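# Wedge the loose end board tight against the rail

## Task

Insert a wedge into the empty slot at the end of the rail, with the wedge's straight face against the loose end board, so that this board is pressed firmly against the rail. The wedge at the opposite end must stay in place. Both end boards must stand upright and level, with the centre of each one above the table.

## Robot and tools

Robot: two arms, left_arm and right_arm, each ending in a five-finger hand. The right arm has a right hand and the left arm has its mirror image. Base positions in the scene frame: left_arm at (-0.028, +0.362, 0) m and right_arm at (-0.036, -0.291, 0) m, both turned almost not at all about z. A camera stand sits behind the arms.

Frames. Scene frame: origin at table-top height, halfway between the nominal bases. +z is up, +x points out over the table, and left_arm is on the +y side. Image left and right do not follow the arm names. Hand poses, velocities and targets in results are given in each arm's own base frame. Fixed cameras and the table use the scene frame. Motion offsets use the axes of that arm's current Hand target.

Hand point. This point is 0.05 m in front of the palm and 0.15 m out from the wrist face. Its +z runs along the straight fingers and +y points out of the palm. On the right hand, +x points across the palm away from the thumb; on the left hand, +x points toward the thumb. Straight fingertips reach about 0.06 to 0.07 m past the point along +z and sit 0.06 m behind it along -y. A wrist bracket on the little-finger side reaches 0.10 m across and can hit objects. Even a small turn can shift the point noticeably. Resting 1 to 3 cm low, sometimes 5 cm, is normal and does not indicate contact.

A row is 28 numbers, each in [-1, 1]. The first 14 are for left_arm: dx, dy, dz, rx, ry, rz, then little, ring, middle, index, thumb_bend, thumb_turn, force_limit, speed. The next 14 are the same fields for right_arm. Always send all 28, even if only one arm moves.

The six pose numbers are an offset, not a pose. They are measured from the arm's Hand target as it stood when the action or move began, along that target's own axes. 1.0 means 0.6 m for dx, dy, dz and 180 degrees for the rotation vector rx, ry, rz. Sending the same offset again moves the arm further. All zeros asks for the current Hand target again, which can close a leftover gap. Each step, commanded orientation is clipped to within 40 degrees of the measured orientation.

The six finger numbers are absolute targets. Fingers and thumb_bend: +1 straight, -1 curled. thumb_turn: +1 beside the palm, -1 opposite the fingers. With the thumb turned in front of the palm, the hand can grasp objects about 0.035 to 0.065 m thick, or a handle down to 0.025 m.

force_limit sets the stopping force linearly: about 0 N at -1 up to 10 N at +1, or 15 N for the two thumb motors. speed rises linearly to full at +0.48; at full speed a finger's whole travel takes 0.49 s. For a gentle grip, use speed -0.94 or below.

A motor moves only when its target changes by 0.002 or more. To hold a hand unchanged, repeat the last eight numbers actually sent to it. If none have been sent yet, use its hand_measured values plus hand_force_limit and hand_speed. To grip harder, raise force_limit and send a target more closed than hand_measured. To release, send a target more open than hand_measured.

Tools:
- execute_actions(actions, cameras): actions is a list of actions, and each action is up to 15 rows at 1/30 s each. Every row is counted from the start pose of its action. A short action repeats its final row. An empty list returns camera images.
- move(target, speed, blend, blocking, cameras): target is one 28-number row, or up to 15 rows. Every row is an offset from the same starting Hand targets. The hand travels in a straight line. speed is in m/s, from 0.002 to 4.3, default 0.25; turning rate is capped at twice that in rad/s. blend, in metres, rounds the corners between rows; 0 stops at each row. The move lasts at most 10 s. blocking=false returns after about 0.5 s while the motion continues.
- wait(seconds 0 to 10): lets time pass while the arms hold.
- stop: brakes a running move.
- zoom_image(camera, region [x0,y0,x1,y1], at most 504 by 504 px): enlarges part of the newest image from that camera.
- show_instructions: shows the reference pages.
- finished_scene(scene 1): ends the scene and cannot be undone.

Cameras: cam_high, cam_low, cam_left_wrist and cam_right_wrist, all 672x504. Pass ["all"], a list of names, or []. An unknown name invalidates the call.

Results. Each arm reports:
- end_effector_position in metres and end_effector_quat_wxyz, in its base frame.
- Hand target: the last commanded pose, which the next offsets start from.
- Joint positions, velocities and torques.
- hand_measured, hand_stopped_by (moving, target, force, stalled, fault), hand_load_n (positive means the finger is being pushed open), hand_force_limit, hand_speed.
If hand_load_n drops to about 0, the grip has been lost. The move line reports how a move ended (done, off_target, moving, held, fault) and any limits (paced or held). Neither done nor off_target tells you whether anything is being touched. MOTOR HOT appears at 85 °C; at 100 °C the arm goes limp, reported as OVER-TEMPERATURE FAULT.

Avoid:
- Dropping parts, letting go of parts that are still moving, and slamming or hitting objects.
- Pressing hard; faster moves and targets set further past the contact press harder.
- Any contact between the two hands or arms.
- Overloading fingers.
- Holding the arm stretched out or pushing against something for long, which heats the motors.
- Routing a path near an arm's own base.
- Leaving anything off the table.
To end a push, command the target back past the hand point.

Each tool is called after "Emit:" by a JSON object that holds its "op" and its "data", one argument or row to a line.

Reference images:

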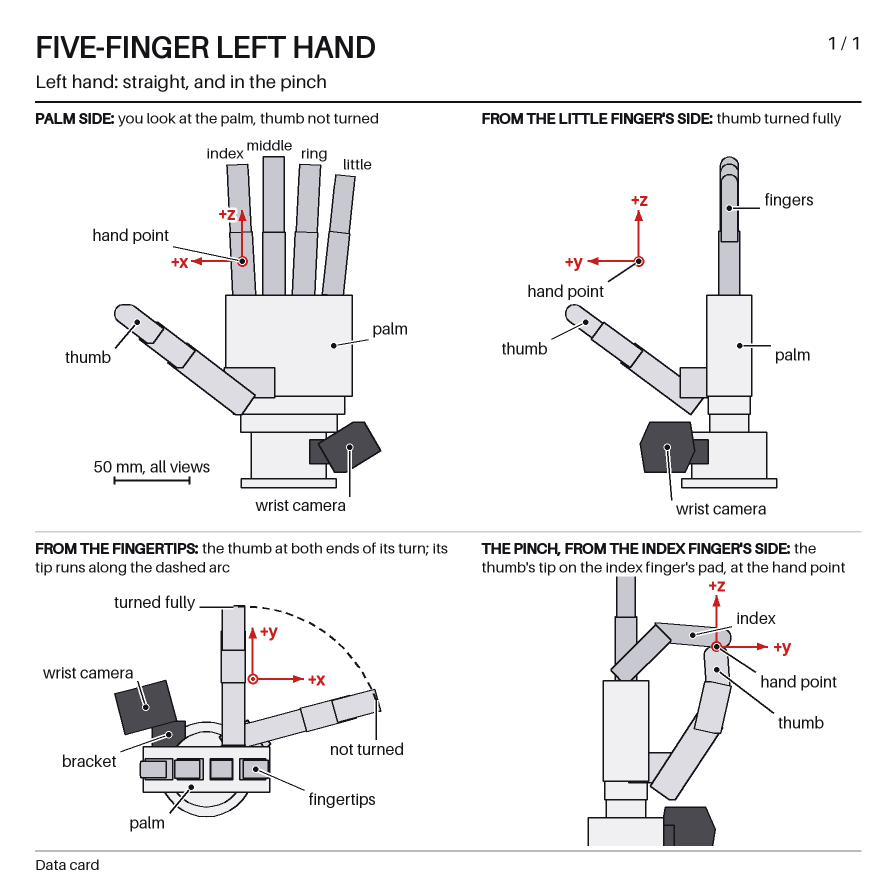

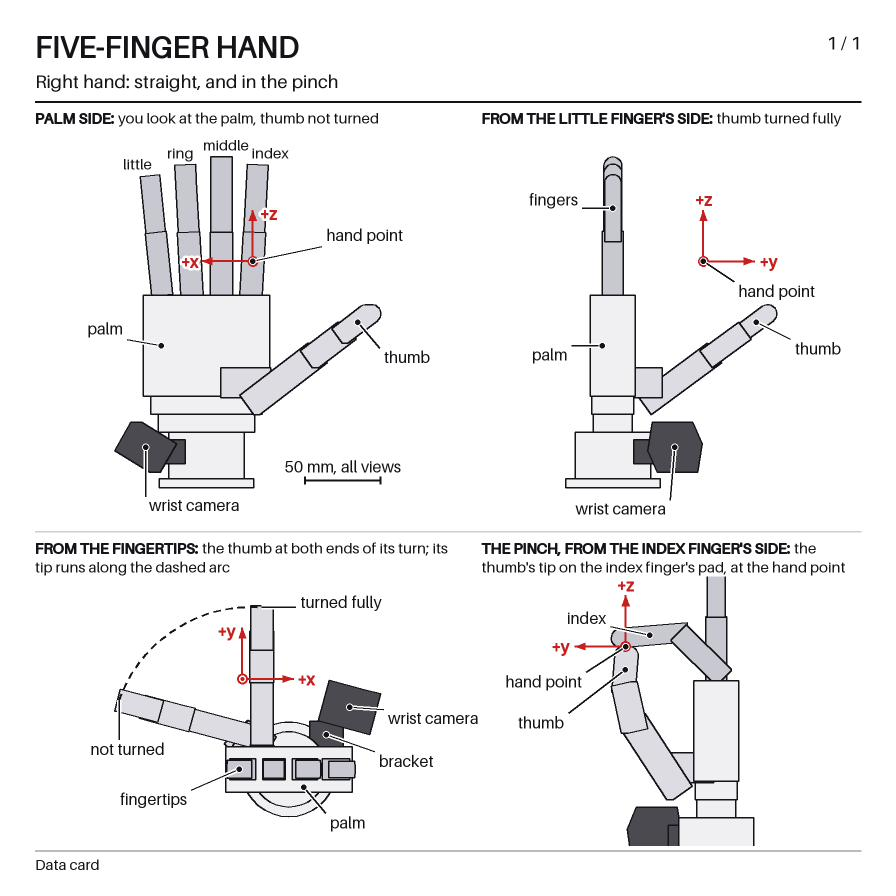

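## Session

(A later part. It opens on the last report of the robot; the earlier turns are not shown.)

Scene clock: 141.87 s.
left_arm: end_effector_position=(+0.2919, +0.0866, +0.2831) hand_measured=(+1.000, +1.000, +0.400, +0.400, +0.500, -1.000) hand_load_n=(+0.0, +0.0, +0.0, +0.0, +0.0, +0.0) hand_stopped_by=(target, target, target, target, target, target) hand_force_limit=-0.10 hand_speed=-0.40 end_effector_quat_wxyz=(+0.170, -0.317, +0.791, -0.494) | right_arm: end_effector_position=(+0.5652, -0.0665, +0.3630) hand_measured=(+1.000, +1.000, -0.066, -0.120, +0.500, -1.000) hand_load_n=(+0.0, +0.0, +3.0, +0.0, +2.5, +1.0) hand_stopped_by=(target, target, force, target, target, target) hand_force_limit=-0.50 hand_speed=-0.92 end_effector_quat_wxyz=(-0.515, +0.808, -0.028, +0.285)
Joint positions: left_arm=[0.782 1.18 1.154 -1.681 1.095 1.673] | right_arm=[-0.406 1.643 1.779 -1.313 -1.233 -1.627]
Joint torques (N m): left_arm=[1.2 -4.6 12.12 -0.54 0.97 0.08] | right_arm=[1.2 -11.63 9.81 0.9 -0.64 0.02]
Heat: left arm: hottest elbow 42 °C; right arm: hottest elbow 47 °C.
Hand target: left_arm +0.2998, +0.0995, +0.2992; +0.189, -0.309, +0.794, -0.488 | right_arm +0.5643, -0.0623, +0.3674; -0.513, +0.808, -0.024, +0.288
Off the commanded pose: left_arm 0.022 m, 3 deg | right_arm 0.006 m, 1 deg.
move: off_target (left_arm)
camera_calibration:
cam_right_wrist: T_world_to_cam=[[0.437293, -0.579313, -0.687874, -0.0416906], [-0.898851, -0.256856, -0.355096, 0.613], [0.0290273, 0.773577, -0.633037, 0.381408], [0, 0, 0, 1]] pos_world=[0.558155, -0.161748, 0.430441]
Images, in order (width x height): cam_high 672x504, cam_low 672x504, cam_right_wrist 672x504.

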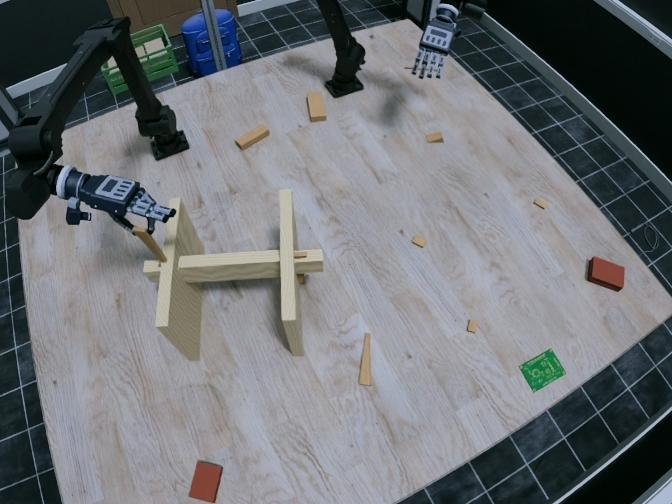

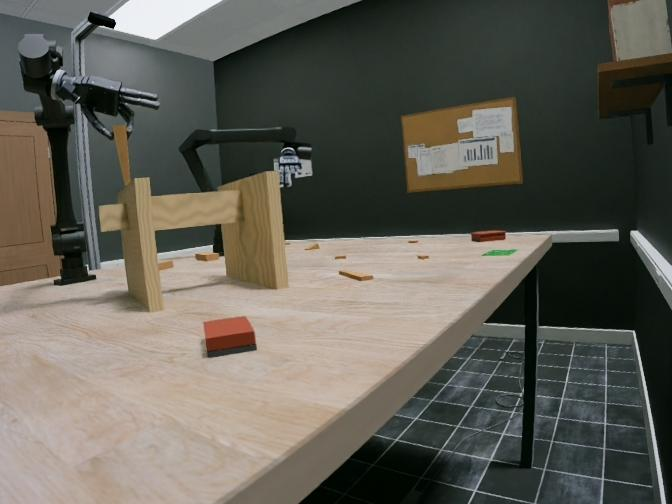

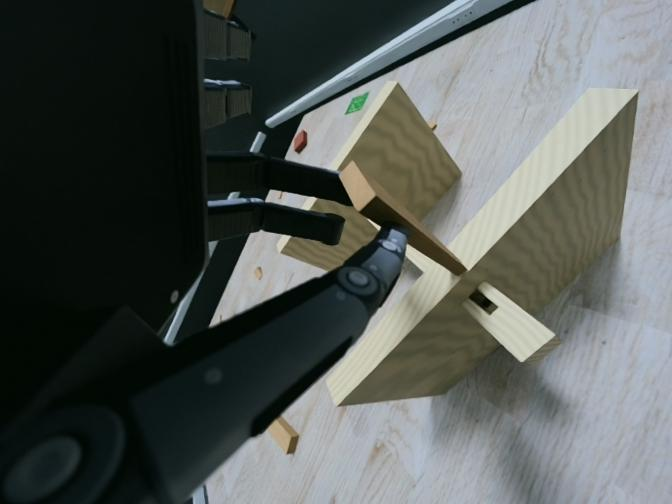

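Emit:
{"op": "move", "data": {
  "target": [0,0,0,0,0,0,1,1,0.4,0.4,0.5,-1,-0.1,-0.4, 0.0045,-0.0203,-0.0437,0.0168,-0.0322,-0.0117,1,1,-0.1,-0.12,0.5,-1,-0.5,-0.92],
  "speed": 0.08,
  "cameras": ["cam_right_wrist","cam_high","cam_low"]
}}

Emit:
{"op": "zoom_image", "data": {
  "camera": "cam_right_wrist",
  "region": [330, 150, 570, 370]
}}

Emit:
{"op": "zoom_image", "data": {
  "camera": "cam_high",
  "region": [110, 210, 190, 290]
}}

Emit:
{"op": "zoom_image", "data": {
  "camera": "cam_low",
  "region": [80, 110, 180, 230]
}}

Scene clock: 150.90 s.
left_arm: end_effector_position=(+0.2919, +0.0866, +0.2831) hand_measured=(+1.000, +1.000, +0.400, +0.400, +0.500, -1.000) hand_load_n=(+0.0, +0.0, +0.0, +0.0, +0.0, +0.0) hand_stopped_by=(target, target, target, target, target, target) hand_force_limit=-0.10 hand_speed=-0.40 end_effector_quat_wxyz=(+0.170, -0.317, +0.791, -0.494) | right_arm: end_effector_position=(+0.5434, -0.0714, +0.3729) hand_measured=(+1.000, +1.000, -0.066, -0.120, +0.500, -1.000) hand_load_n=(+0.0, +0.0, +3.0, +0.0, +3.0, +1.0) hand_stopped_by=(target, target, force, target, target, target) hand_force_limit=-0.50 hand_speed=-0.92 end_effector_quat_wxyz=(-0.527, +0.809, -0.001, +0.261)
Joint positions: left_arm=[0.782 1.18 1.154 -1.681 1.095 1.673] | right_arm=[-0.433 1.703 1.897 -1.683 -1.256 -1.943]
Joint torques (N m): left_arm=[1.38 -4.54 12.14 -0.55 0.98 0.07] | right_arm=[-0.09 -10.29 13.97 -0.01 -0.87 -0.06]
Heat: left arm: hottest elbow 42 °C; right arm: hottest elbow 47 °C.
Hand target: left_arm +0.2998, +0.0995, +0.2992; +0.189, -0.309, +0.794, -0.488 | right_arm +0.5507, -0.0790, +0.3869; -0.530, +0.808, +0.024, +0.257
Off the commanded pose: left_arm 0.022 m, 3 deg | right_arm 0.017 m, 3 deg.
joint sent to its limit (right arm) — joint 4 (wrist pitch), lower limit. The joint targets are off in orientation, not in position.
move: off_target (left_arm, right_arm)
camera_calibration:
cam_right_wrist: T_world_to_cam=[[0.472236, -0.542169, -0.695015, -0.0417885], [-0.880679, -0.323636, -0.345925, 0.577663], [-0.0373823, 0.775444, -0.630309, 0.427325], [0, 0, 0, 1]] pos_world=[0.544444, -0.16707, 0.440131]
Images, in order (width x height): cam_high 672x504, cam_low 672x504, cam_right_wrist 672x504.

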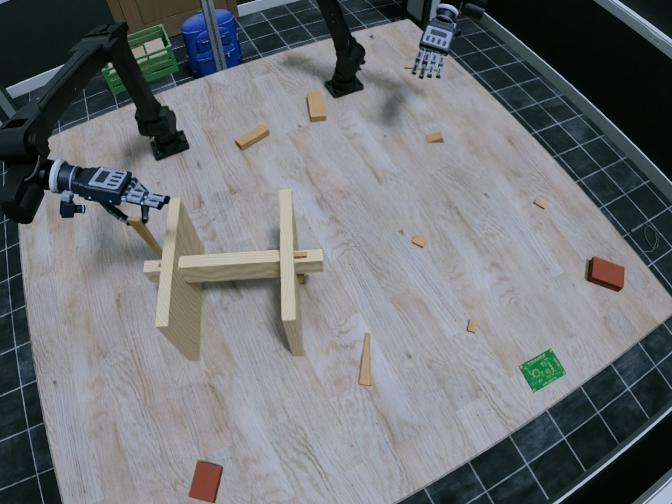

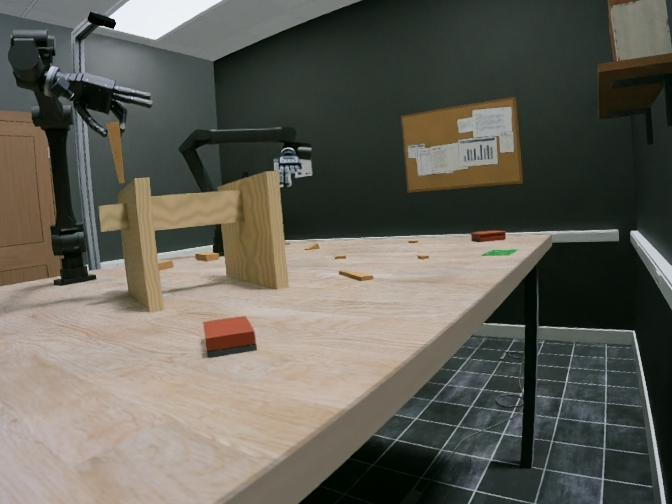

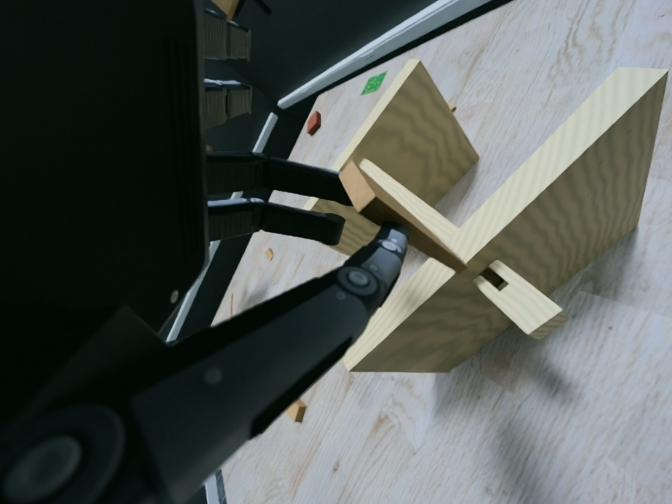

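Scaled by 2.100 from the camera's 672x504 image, which has a finer 960x720 frame.

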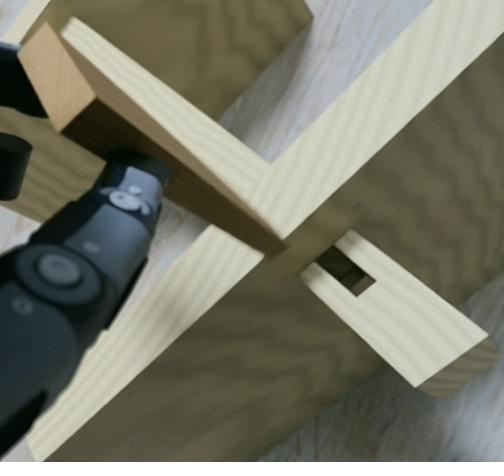

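Scaled by 6.300 from the camera's 672x504 image, which has a finer 960x720 frame.

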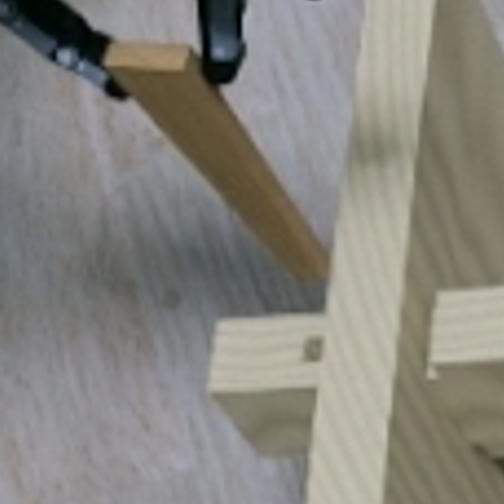

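Scaled by 4.200 from the camera's 672x504 image, which has a finer 960x720 frame.

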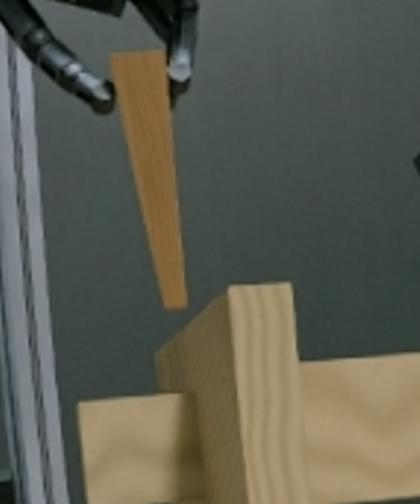

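Emit:
{"op": "zoom_image", "data": {
  "camera": "cam_right_wrist",
  "region": [430, 230, 530, 330]
}}

Emit:
{"op": "zoom_image", "data": {
  "camera": "cam_right_wrist",
  "region": [330, 150, 430, 250]
}}

Scaled by 5.040 from the camera's 672x504 image, which has a finer 960x720 frame.

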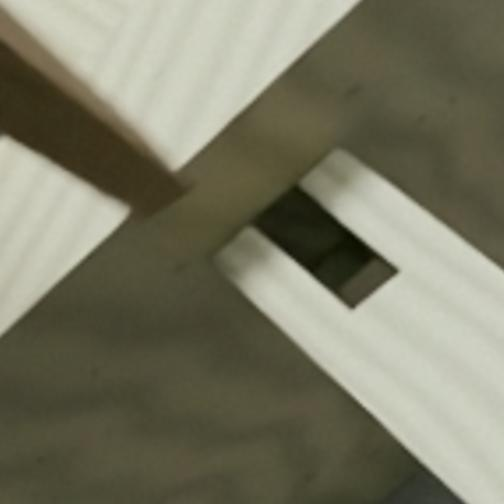

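Scaled by 5.040 from the camera's 672x504 image, which has a finer 960x720 frame.

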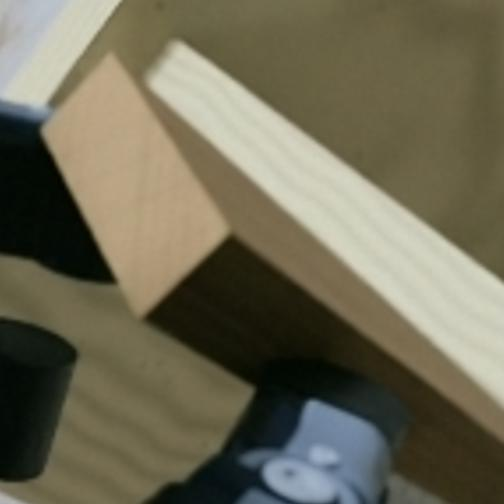

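Emit:
{"op": "zoom_image", "data": {
  "camera": "cam_right_wrist",
  "region": [440, 250, 480, 290]
}}

Emit:
{"op": "zoom_image", "data": {
  "camera": "cam_right_wrist",
  "region": [330, 155, 390, 215]
}}

Emit:
{"op": "zoom_image", "data": {
  "camera": "cam_high",
  "region": [120, 210, 150, 240]
}}

Scaled by 12.600 from the camera's 672x504 image, which has a finer 960x720 frame.

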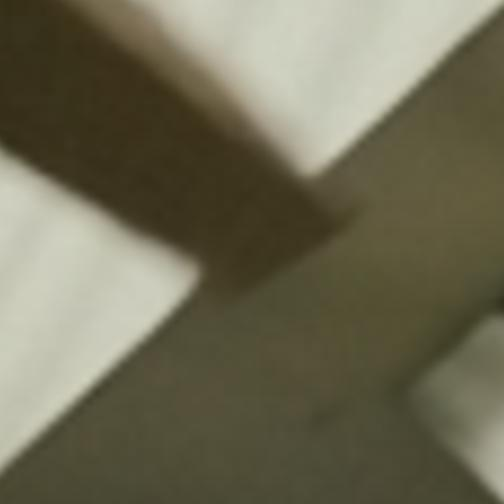

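Scaled by 8.400 from the camera's 672x504 image, which has a finer 960x720 frame.

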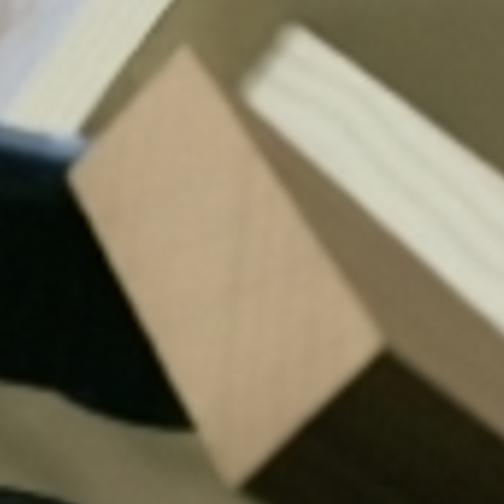

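Scaled by 16.800 from the camera's 672x504 image, which has a finer 960x720 frame.

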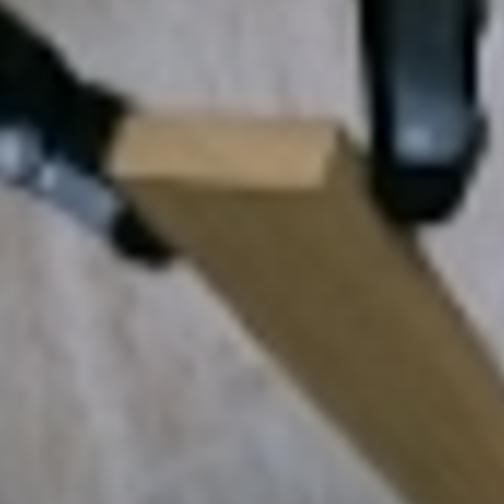

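Emit:
{"op": "zoom_image", "data": {
  "camera": "cam_high",
  "region": [145, 240, 180, 275]
}}

Scaled by 14.400 from the camera's 672x504 image, which has a finer 960x720 frame.

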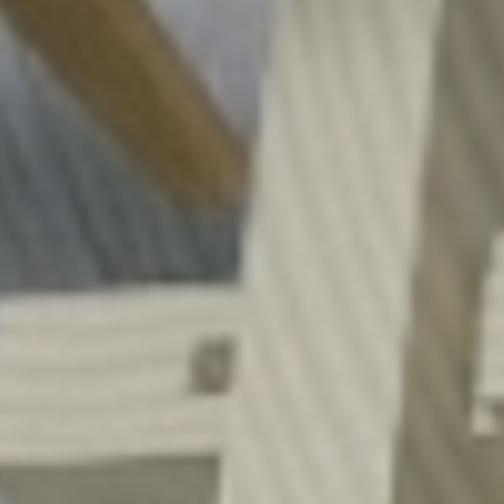

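Emit:
{"op": "move", "data": {
  "target": [0,0,0,0,0,0,1,1,0.4,0.4,0.5,-1,-0.1,-0.4, -0.0217,0.021,0.0032,0.0116,-0.023,-0.0033,1,1,-0.1,-0.12,0.5,-1,-0.5,-0.92],
  "speed": 0.06,
  "cameras": ["cam_right_wrist","cam_high","cam_low"]
}}

Emit:
{"op": "zoom_image", "data": {
  "camera": "cam_right_wrist",
  "region": [430, 230, 530, 330]
}}

Emit:
{"op": "zoom_image", "data": {
  "camera": "cam_high",
  "region": [115, 215, 175, 275]
}}

Emit:
{"op": "zoom_image", "data": {
  "camera": "cam_low",
  "region": [90, 120, 170, 210]
}}

Scene clock: 161.50 s.
left_arm: end_effector_position=(+0.2919, +0.0866, +0.2831) hand_measured=(+1.000, +1.000, +0.400, +0.400, +0.500, -1.000) hand_load_n=(+0.0, +0.0, +0.0, +0.0, +0.5, +0.0) hand_stopped_by=(target, target, target, target, target, target) hand_force_limit=-0.10 hand_speed=-0.40 end_effector_quat_wxyz=(+0.170, -0.317, +0.791, -0.494) | right_arm: end_effector_position=(+0.5456, -0.0752, +0.3701) hand_measured=(+1.000, +1.000, -0.066, -0.120, +0.500, -1.000) hand_load_n=(+0.0, +0.0, +3.0, +0.0, +3.0, +1.0) hand_stopped_by=(target, target, force, target, target, target) hand_force_limit=-0.50 hand_speed=-0.92 end_effector_quat_wxyz=(-0.520, +0.809, +0.018, +0.274)
Joint positions: left_arm=[0.782 1.18 1.154 -1.681 1.095 1.673] | right_arm=[-0.438 1.703 1.89 -1.683 -1.256 -1.999]
Joint torques (N m): left_arm=[1.32 -4.6 12.1 -0.53 0.98 0.07] | right_arm=[-0.09 -11.16 9.54 -0.03 -0.74 -0.06]
Heat: left arm: hottest elbow 43 °C; right arm: hottest elbow 49 °C.
Hand target: left_arm +0.2998, +0.0995, +0.2992; +0.189, -0.309, +0.794, -0.488 | right_arm +0.5441, -0.0798, +0.3700; -0.542, +0.807, +0.052, +0.230
Off the commanded pose: left_arm 0.022 m, 3 deg | right_arm 0.005 m, 7 deg.
joint sent to its limit (right arm) — joint 4 (wrist pitch), lower limit. The joint targets are off in orientation, not in position.
move: off_target (left_arm, right_arm)
camera_calibration:
cam_right_wrist: T_world_to_cam=[[0.507036, -0.550262, -0.66342, -0.0781216], [-0.861672, -0.342254, -0.374679, 0.57622], [-0.0208867, 0.761626, -0.64768, 0.424949], [0, 0, 0, 1]] pos_world=[0.544999, -0.169426, 0.439301]
Images, in order (width x height): cam_high 672x504, cam_low 672x504, cam_right_wrist 672x504.

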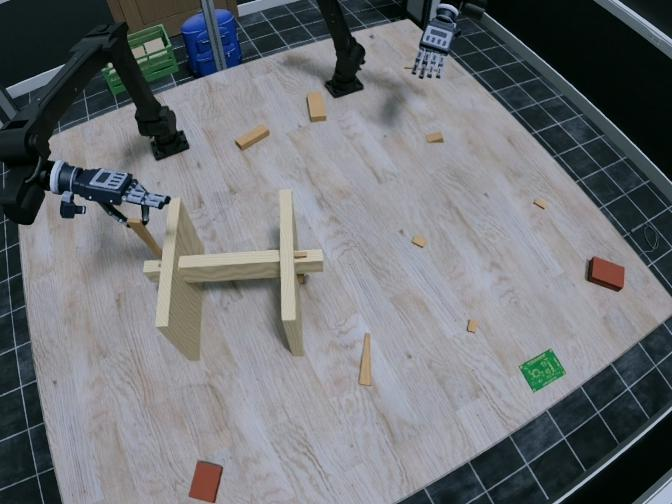

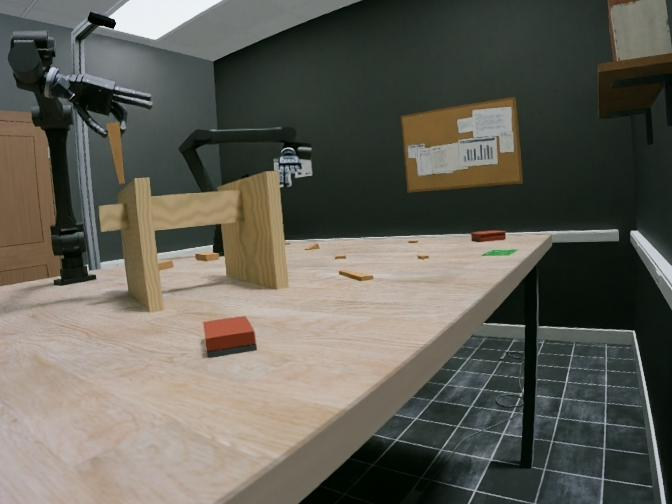

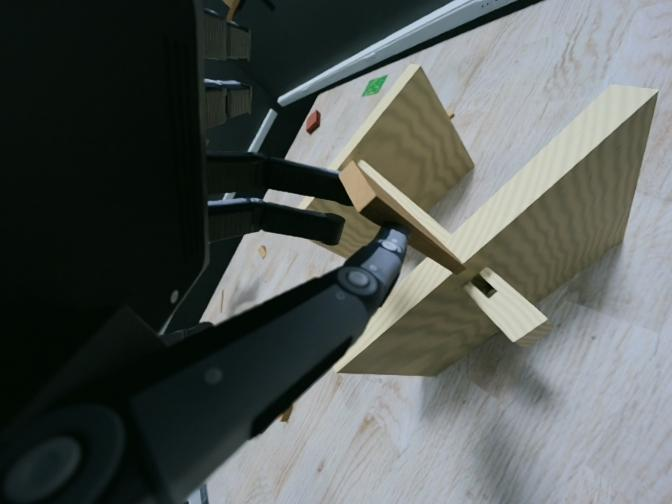

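Scaled by 5.040 from the camera's 672x504 image, which has a finer 960x720 frame.

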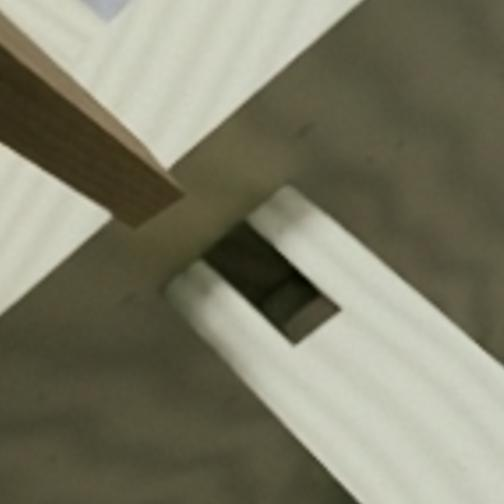

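Scaled by 8.400 from the camera's 672x504 image, which has a finer 960x720 frame.

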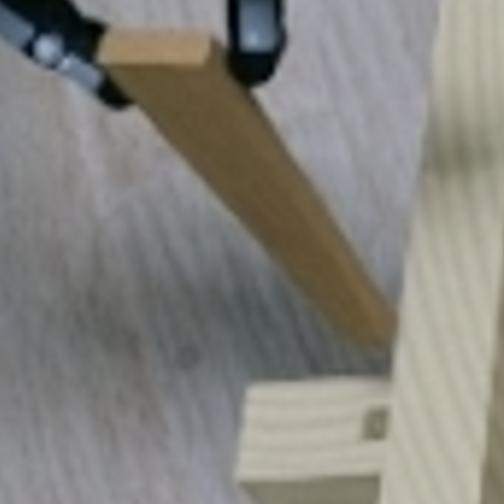

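Scaled by 5.600 from the camera's 672x504 image, which has a finer 960x720 frame.

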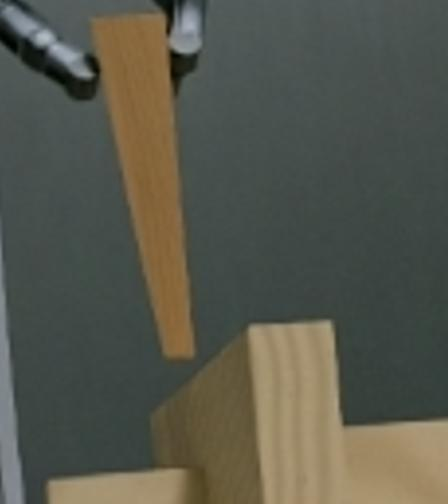

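Emit:
{"op": "zoom_image", "data": {
  "camera": "cam_right_wrist",
  "region": [330, 155, 390, 215]
}}

Emit:
{"op": "zoom_image", "data": {
  "camera": "cam_right_wrist",
  "region": [445, 250, 505, 310]
}}

Emit:
{"op": "zoom_image", "data": {
  "camera": "cam_high",
  "region": [120, 210, 150, 240]
}}

Emit:
{"op": "zoom_image", "data": {
  "camera": "cam_high",
  "region": [145, 240, 180, 275]
}}

Scaled by 8.400 from the camera's 672x504 image, which has a finer 960x720 frame.

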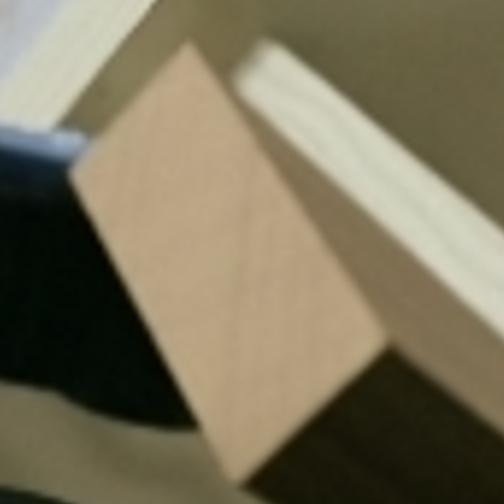

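Scaled by 8.400 from the camera's 672x504 image, which has a finer 960x720 frame.

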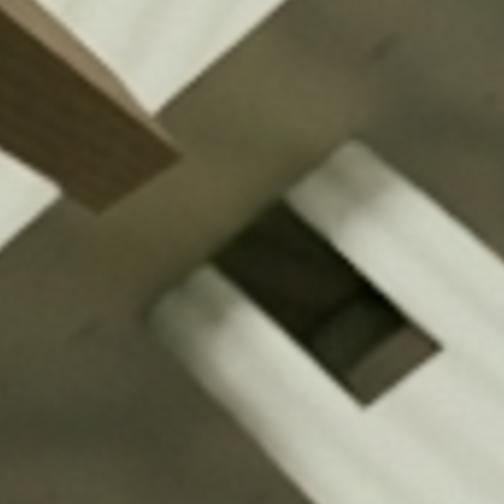

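Scaled by 16.800 from the camera's 672x504 image, which has a finer 960x720 frame.

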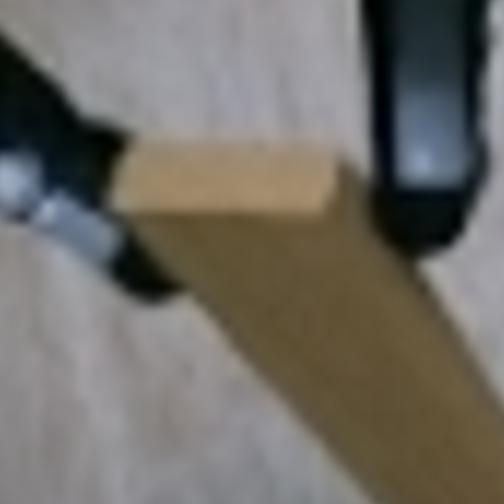

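Scaled by 14.400 from the camera's 672x504 image, which has a finer 960x720 frame.

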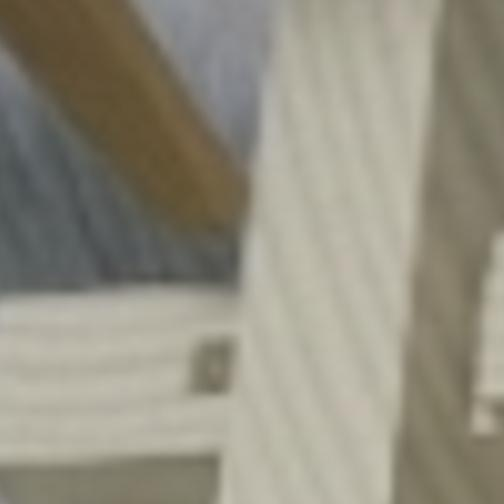

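Emit:
{"op": "move", "data": {
  "target": [0,0,0,0,0,0,1,1,0.4,0.4,0.5,-1,-0.1,-0.4, -0.0102,0.0155,-0.0027,-0.0058,0.0081,-0.0099,1,1,-0.1,-0.12,0.5,-1,-0.5,-0.92],
  "speed": 0.06,
  "cameras": ["cam_right_wrist","cam_high","cam_low"]
}}

Emit:
{"op": "zoom_image", "data": {
  "camera": "cam_right_wrist",
  "region": [435, 240, 505, 310]
}}

Emit:
{"op": "zoom_image", "data": {
  "camera": "cam_high",
  "region": [135, 230, 180, 275]
}}

Emit:
{"op": "zoom_image", "data": {
  "camera": "cam_low",
  "region": [90, 120, 170, 210]
}}

Scene clock: 167.03 s.
left_arm: end_effector_position=(+0.2919, +0.0866, +0.2831) hand_measured=(+1.000, +1.000, +0.400, +0.400, +0.500, -1.000) hand_load_n=(+0.0, +0.0, +0.0, +0.0, +0.0, +0.0) hand_stopped_by=(target, target, target, target, target, target) hand_force_limit=-0.10 hand_speed=-0.40 end_effector_quat_wxyz=(+0.170, -0.317, +0.791, -0.494) | right_arm: end_effector_position=(+0.5443, -0.0796, +0.3563) hand_measured=(+1.000, +1.000, -0.066, -0.120, +0.500, -1.000) hand_load_n=(+0.0, +0.0, +3.0, -0.5, +3.0, +1.0) hand_stopped_by=(target, target, force, target, target, target) hand_force_limit=-0.50 hand_speed=-0.92 end_effector_quat_wxyz=(-0.515, +0.810, +0.029, +0.278)
Joint positions: left_arm=[0.782 1.18 1.154 -1.681 1.095 1.673] | right_arm=[-0.445 1.703 1.856 -1.683 -1.25 -2.058]
Joint torques (N m): left_arm=[1.38 -4.54 12.11 -0.55 0.98 0.08] | right_arm=[-0.21 -11.69 9.58 -0.08 -0.74 -0.11]
Heat: left arm: hottest elbow 43 °C; right arm: hottest elbow 47 °C.
Hand target: left_arm +0.2998, +0.0995, +0.2992; +0.189, -0.309, +0.794, -0.488 | right_arm +0.5412, -0.0840, +0.3599; -0.531, +0.808, +0.056, +0.249
Off the commanded pose: left_arm 0.022 m, 3 deg | right_arm 0.007 m, 5 deg.
joint sent to its limit (right arm) — joint 4 (wrist pitch), lower limit. The joint targets are off in orientation, not in position.
move: off_target (left_arm, right_arm)
camera_calibration:
cam_right_wrist: T_world_to_cam=[[0.524164, -0.554611, -0.646265, -0.104856], [-0.85143, -0.357183, -0.384039, 0.564959], [-0.0178425, 0.75155, -0.659435, 0.42104], [0, 0, 0, 1]] pos_world=[0.543497, -0.172793, 0.42685]
Images, in order (width x height): cam_high 672x504, cam_low 672x504, cam_right_wrist 672x504.

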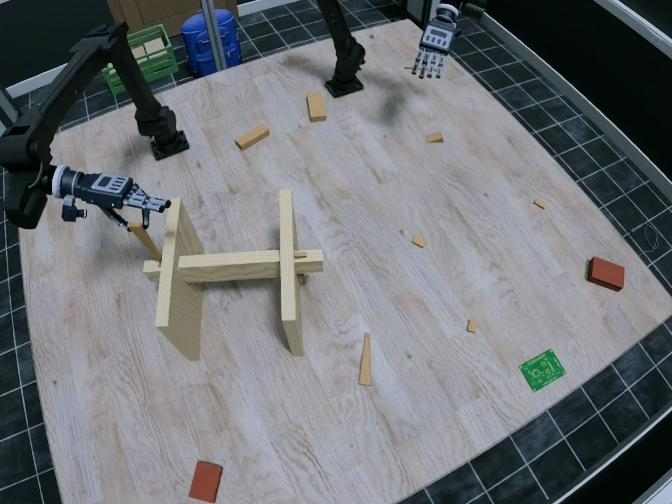

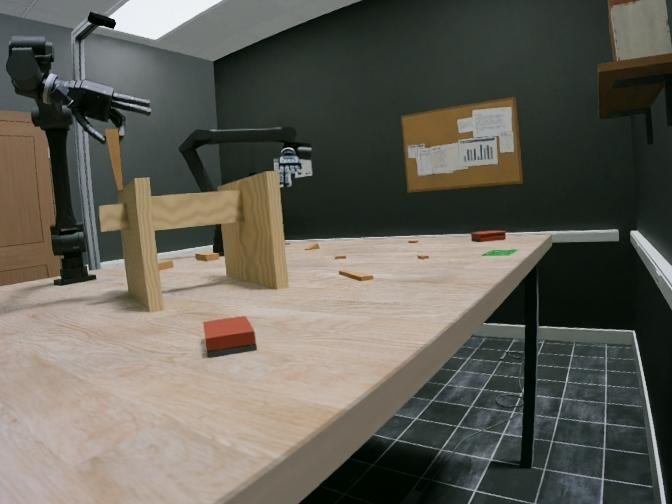

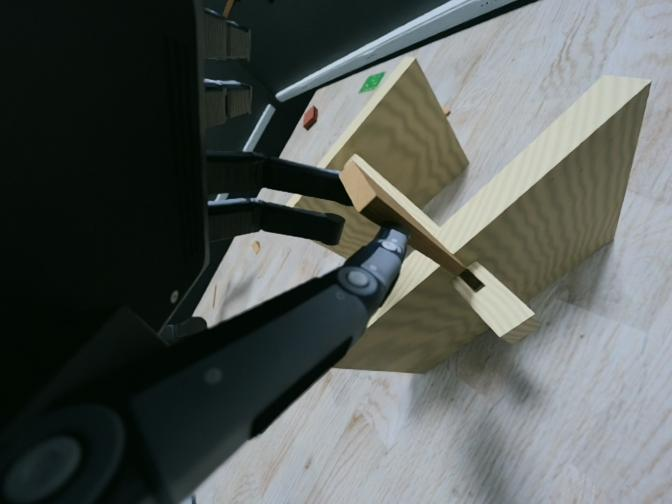

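Scaled by 7.200 from the camera's 672x504 image, which has a finer 960x720 frame.

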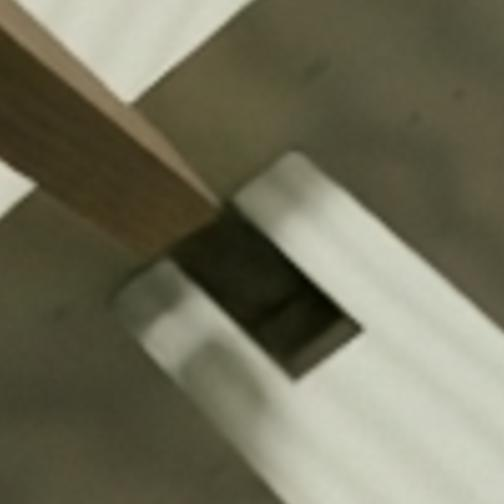

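Scaled by 11.200 from the camera's 672x504 image, which has a finer 960x720 frame.

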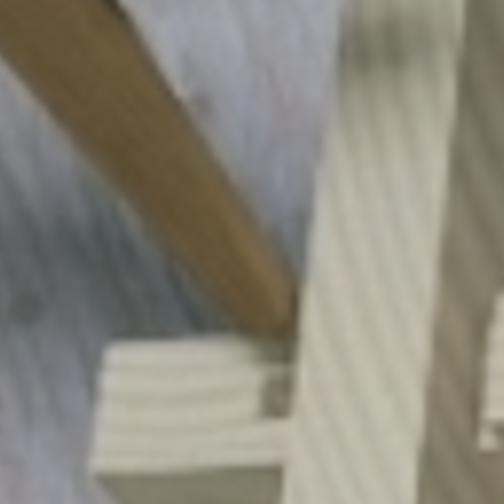

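Scaled by 5.600 from the camera's 672x504 image, which has a finer 960x720 frame.

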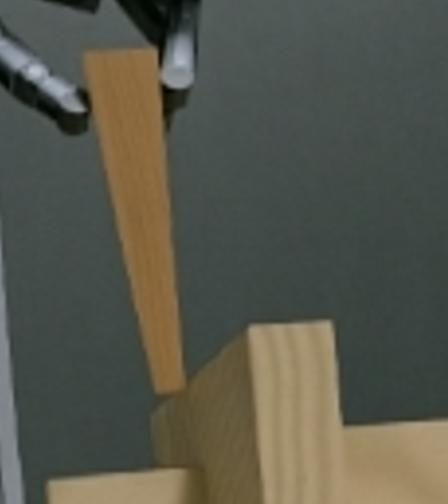

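Emit:
{"op": "zoom_image", "data": {
  "camera": "cam_right_wrist",
  "region": [330, 150, 390, 210]
}}

Emit:
{"op": "zoom_image", "data": {
  "camera": "cam_right_wrist",
  "region": [445, 250, 485, 290]
}}

Emit:
{"op": "zoom_image", "data": {
  "camera": "cam_high",
  "region": [120, 210, 150, 240]
}}

Scaled by 8.400 from the camera's 672x504 image, which has a finer 960x720 frame.

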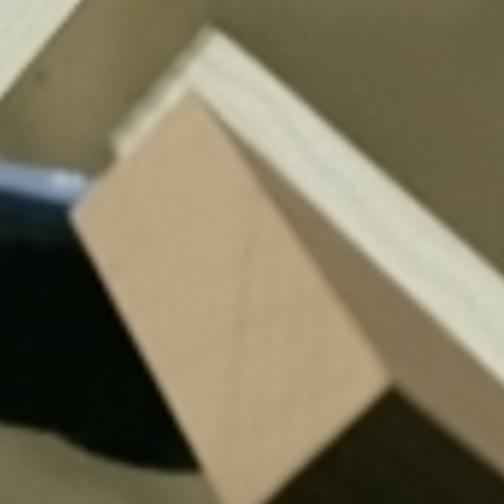

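Scaled by 12.600 from the camera's 672x504 image, which has a finer 960x720 frame.

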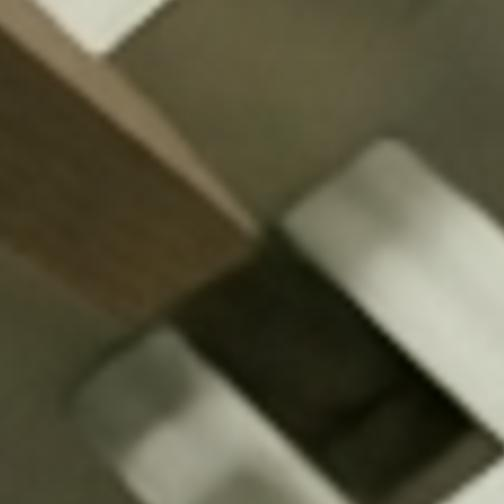

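Scaled by 16.800 from the camera's 672x504 image, which has a finer 960x720 frame.

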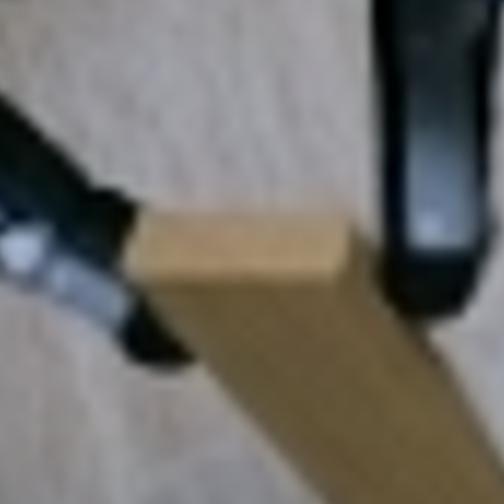

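Emit:
{"op": "move", "data": {
  "target": [0,0,0,0,0,0,1,1,0.4,0.4,0.5,-1,-0.1,-0.4, -0.0215,0.0387,0.0093,-0.0143,0.0231,0.0017,1,1,-0.1,-0.12,0.5,-1,-0.5,-0.92],
  "speed": 0.04,
  "cameras": ["cam_right_wrist","cam_high","cam_low"]
}}

Emit:
{"op": "zoom_image", "data": {
  "camera": "cam_right_wrist",
  "region": [435, 240, 505, 310]
}}

Emit:
{"op": "zoom_image", "data": {
  "camera": "cam_high",
  "region": [135, 230, 180, 275]
}}

Emit:
{"op": "zoom_image", "data": {
  "camera": "cam_low",
  "region": [90, 120, 170, 210]
}}

Scene clock: 170.83 s.
left_arm: end_effector_position=(+0.2919, +0.0866, +0.2831) hand_measured=(+1.000, +1.000, +0.400, +0.400, +0.500, -1.000) hand_load_n=(+0.0, +0.0, +0.0, +0.0, +0.5, +0.0) hand_stopped_by=(target, target, target, target, target, target) hand_force_limit=-0.10 hand_speed=-0.40 end_effector_quat_wxyz=(+0.170, -0.317, +0.791, -0.494) | right_arm: end_effector_position=(+0.5395, -0.0812, +0.3315) hand_measured=(+1.000, +1.000, -0.066, -0.120, +0.500, -1.000) hand_load_n=(+0.0, +0.0, +3.0, +0.0, +3.0, +1.0) hand_stopped_by=(target, target, force, target, target, target) hand_force_limit=-0.50 hand_speed=-0.92 end_effector_quat_wxyz=(-0.519, +0.810, +0.025, +0.270)
Joint positions: left_arm=[0.782 1.18 1.154 -1.681 1.095 1.673] | right_arm=[-0.452 1.703 1.791 -1.668 -1.25 -2.091]
Joint torques (N m): left_arm=[1.32 -4.66 12.11 -0.55 0.97 0.08] | right_arm=[-0.26 -11.22 9.52 0.29 -0.81 -0.1]
Heat: left arm: hottest elbow 43 °C; right arm: hottest elbow 47 °C.
Hand target: left_arm +0.2998, +0.0995, +0.2992; +0.189, -0.309, +0.794, -0.488 | right_arm +0.5401, -0.0867, +0.3329; -0.515, +0.810, +0.029, +0.278
Off the commanded pose: left_arm 0.022 m, 3 deg | right_arm 0.006 m, 1 deg.
joint sent to its limit (right arm) — joint 6 (wrist roll), lower limit. The joint targets still meet the commanded pose.
move: off_target (left_arm)
camera_calibration:
cam_right_wrist: T_world_to_cam=[[0.515229, -0.547634, -0.65927, -0.10949], [-0.856471, -0.357331, -0.372521, 0.549744], [-0.031572, 0.756579, -0.65314, 0.411577], [0, 0, 0, 1]] pos_world=[0.540247, -0.174911, 0.401425]
Images, in order (width x height): cam_high 672x504, cam_low 672x504, cam_right_wrist 672x504.

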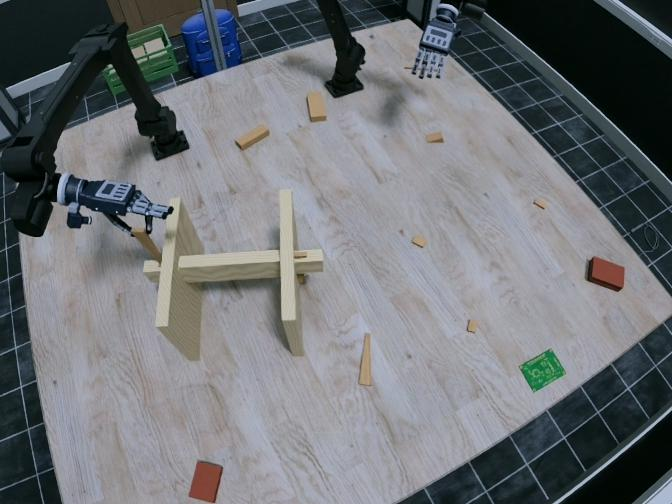

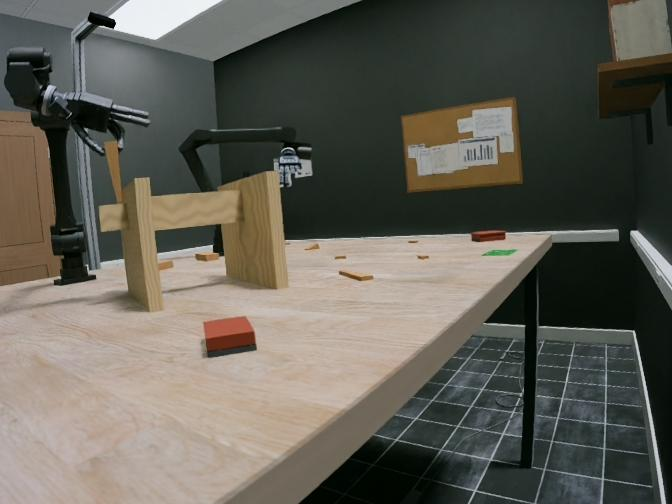

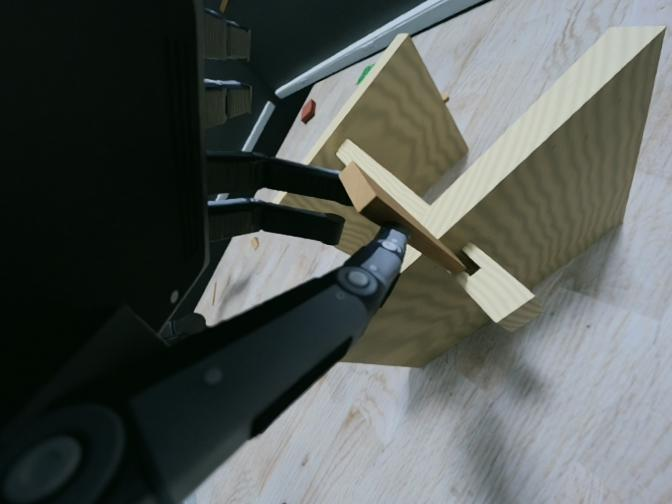

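Scaled by 7.200 from the camera's 672x504 image, which has a finer 960x720 frame.

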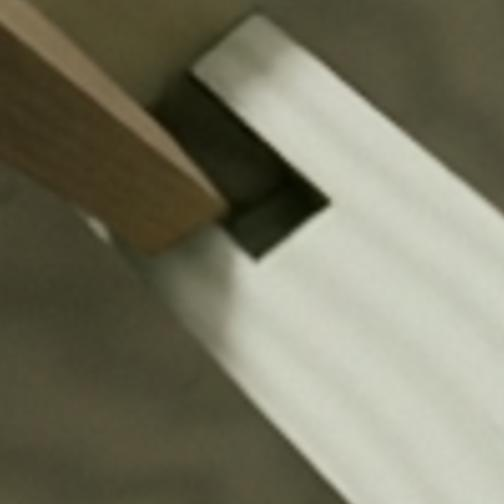

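Scaled by 11.200 from the camera's 672x504 image, which has a finer 960x720 frame.

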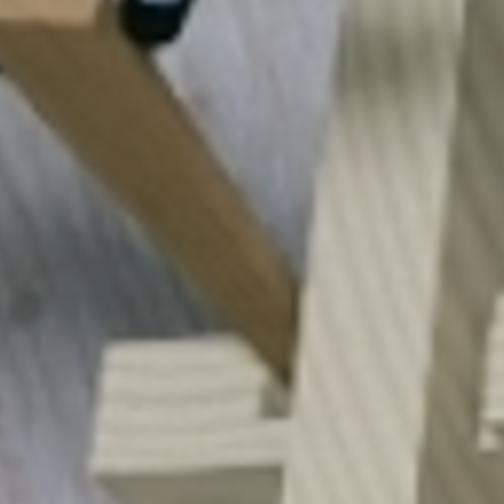

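Scaled by 5.600 from the camera's 672x504 image, which has a finer 960x720 frame.

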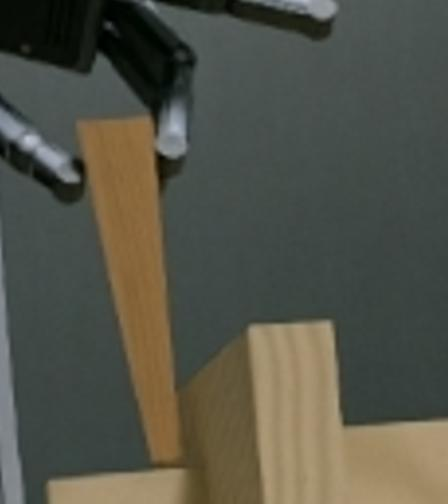

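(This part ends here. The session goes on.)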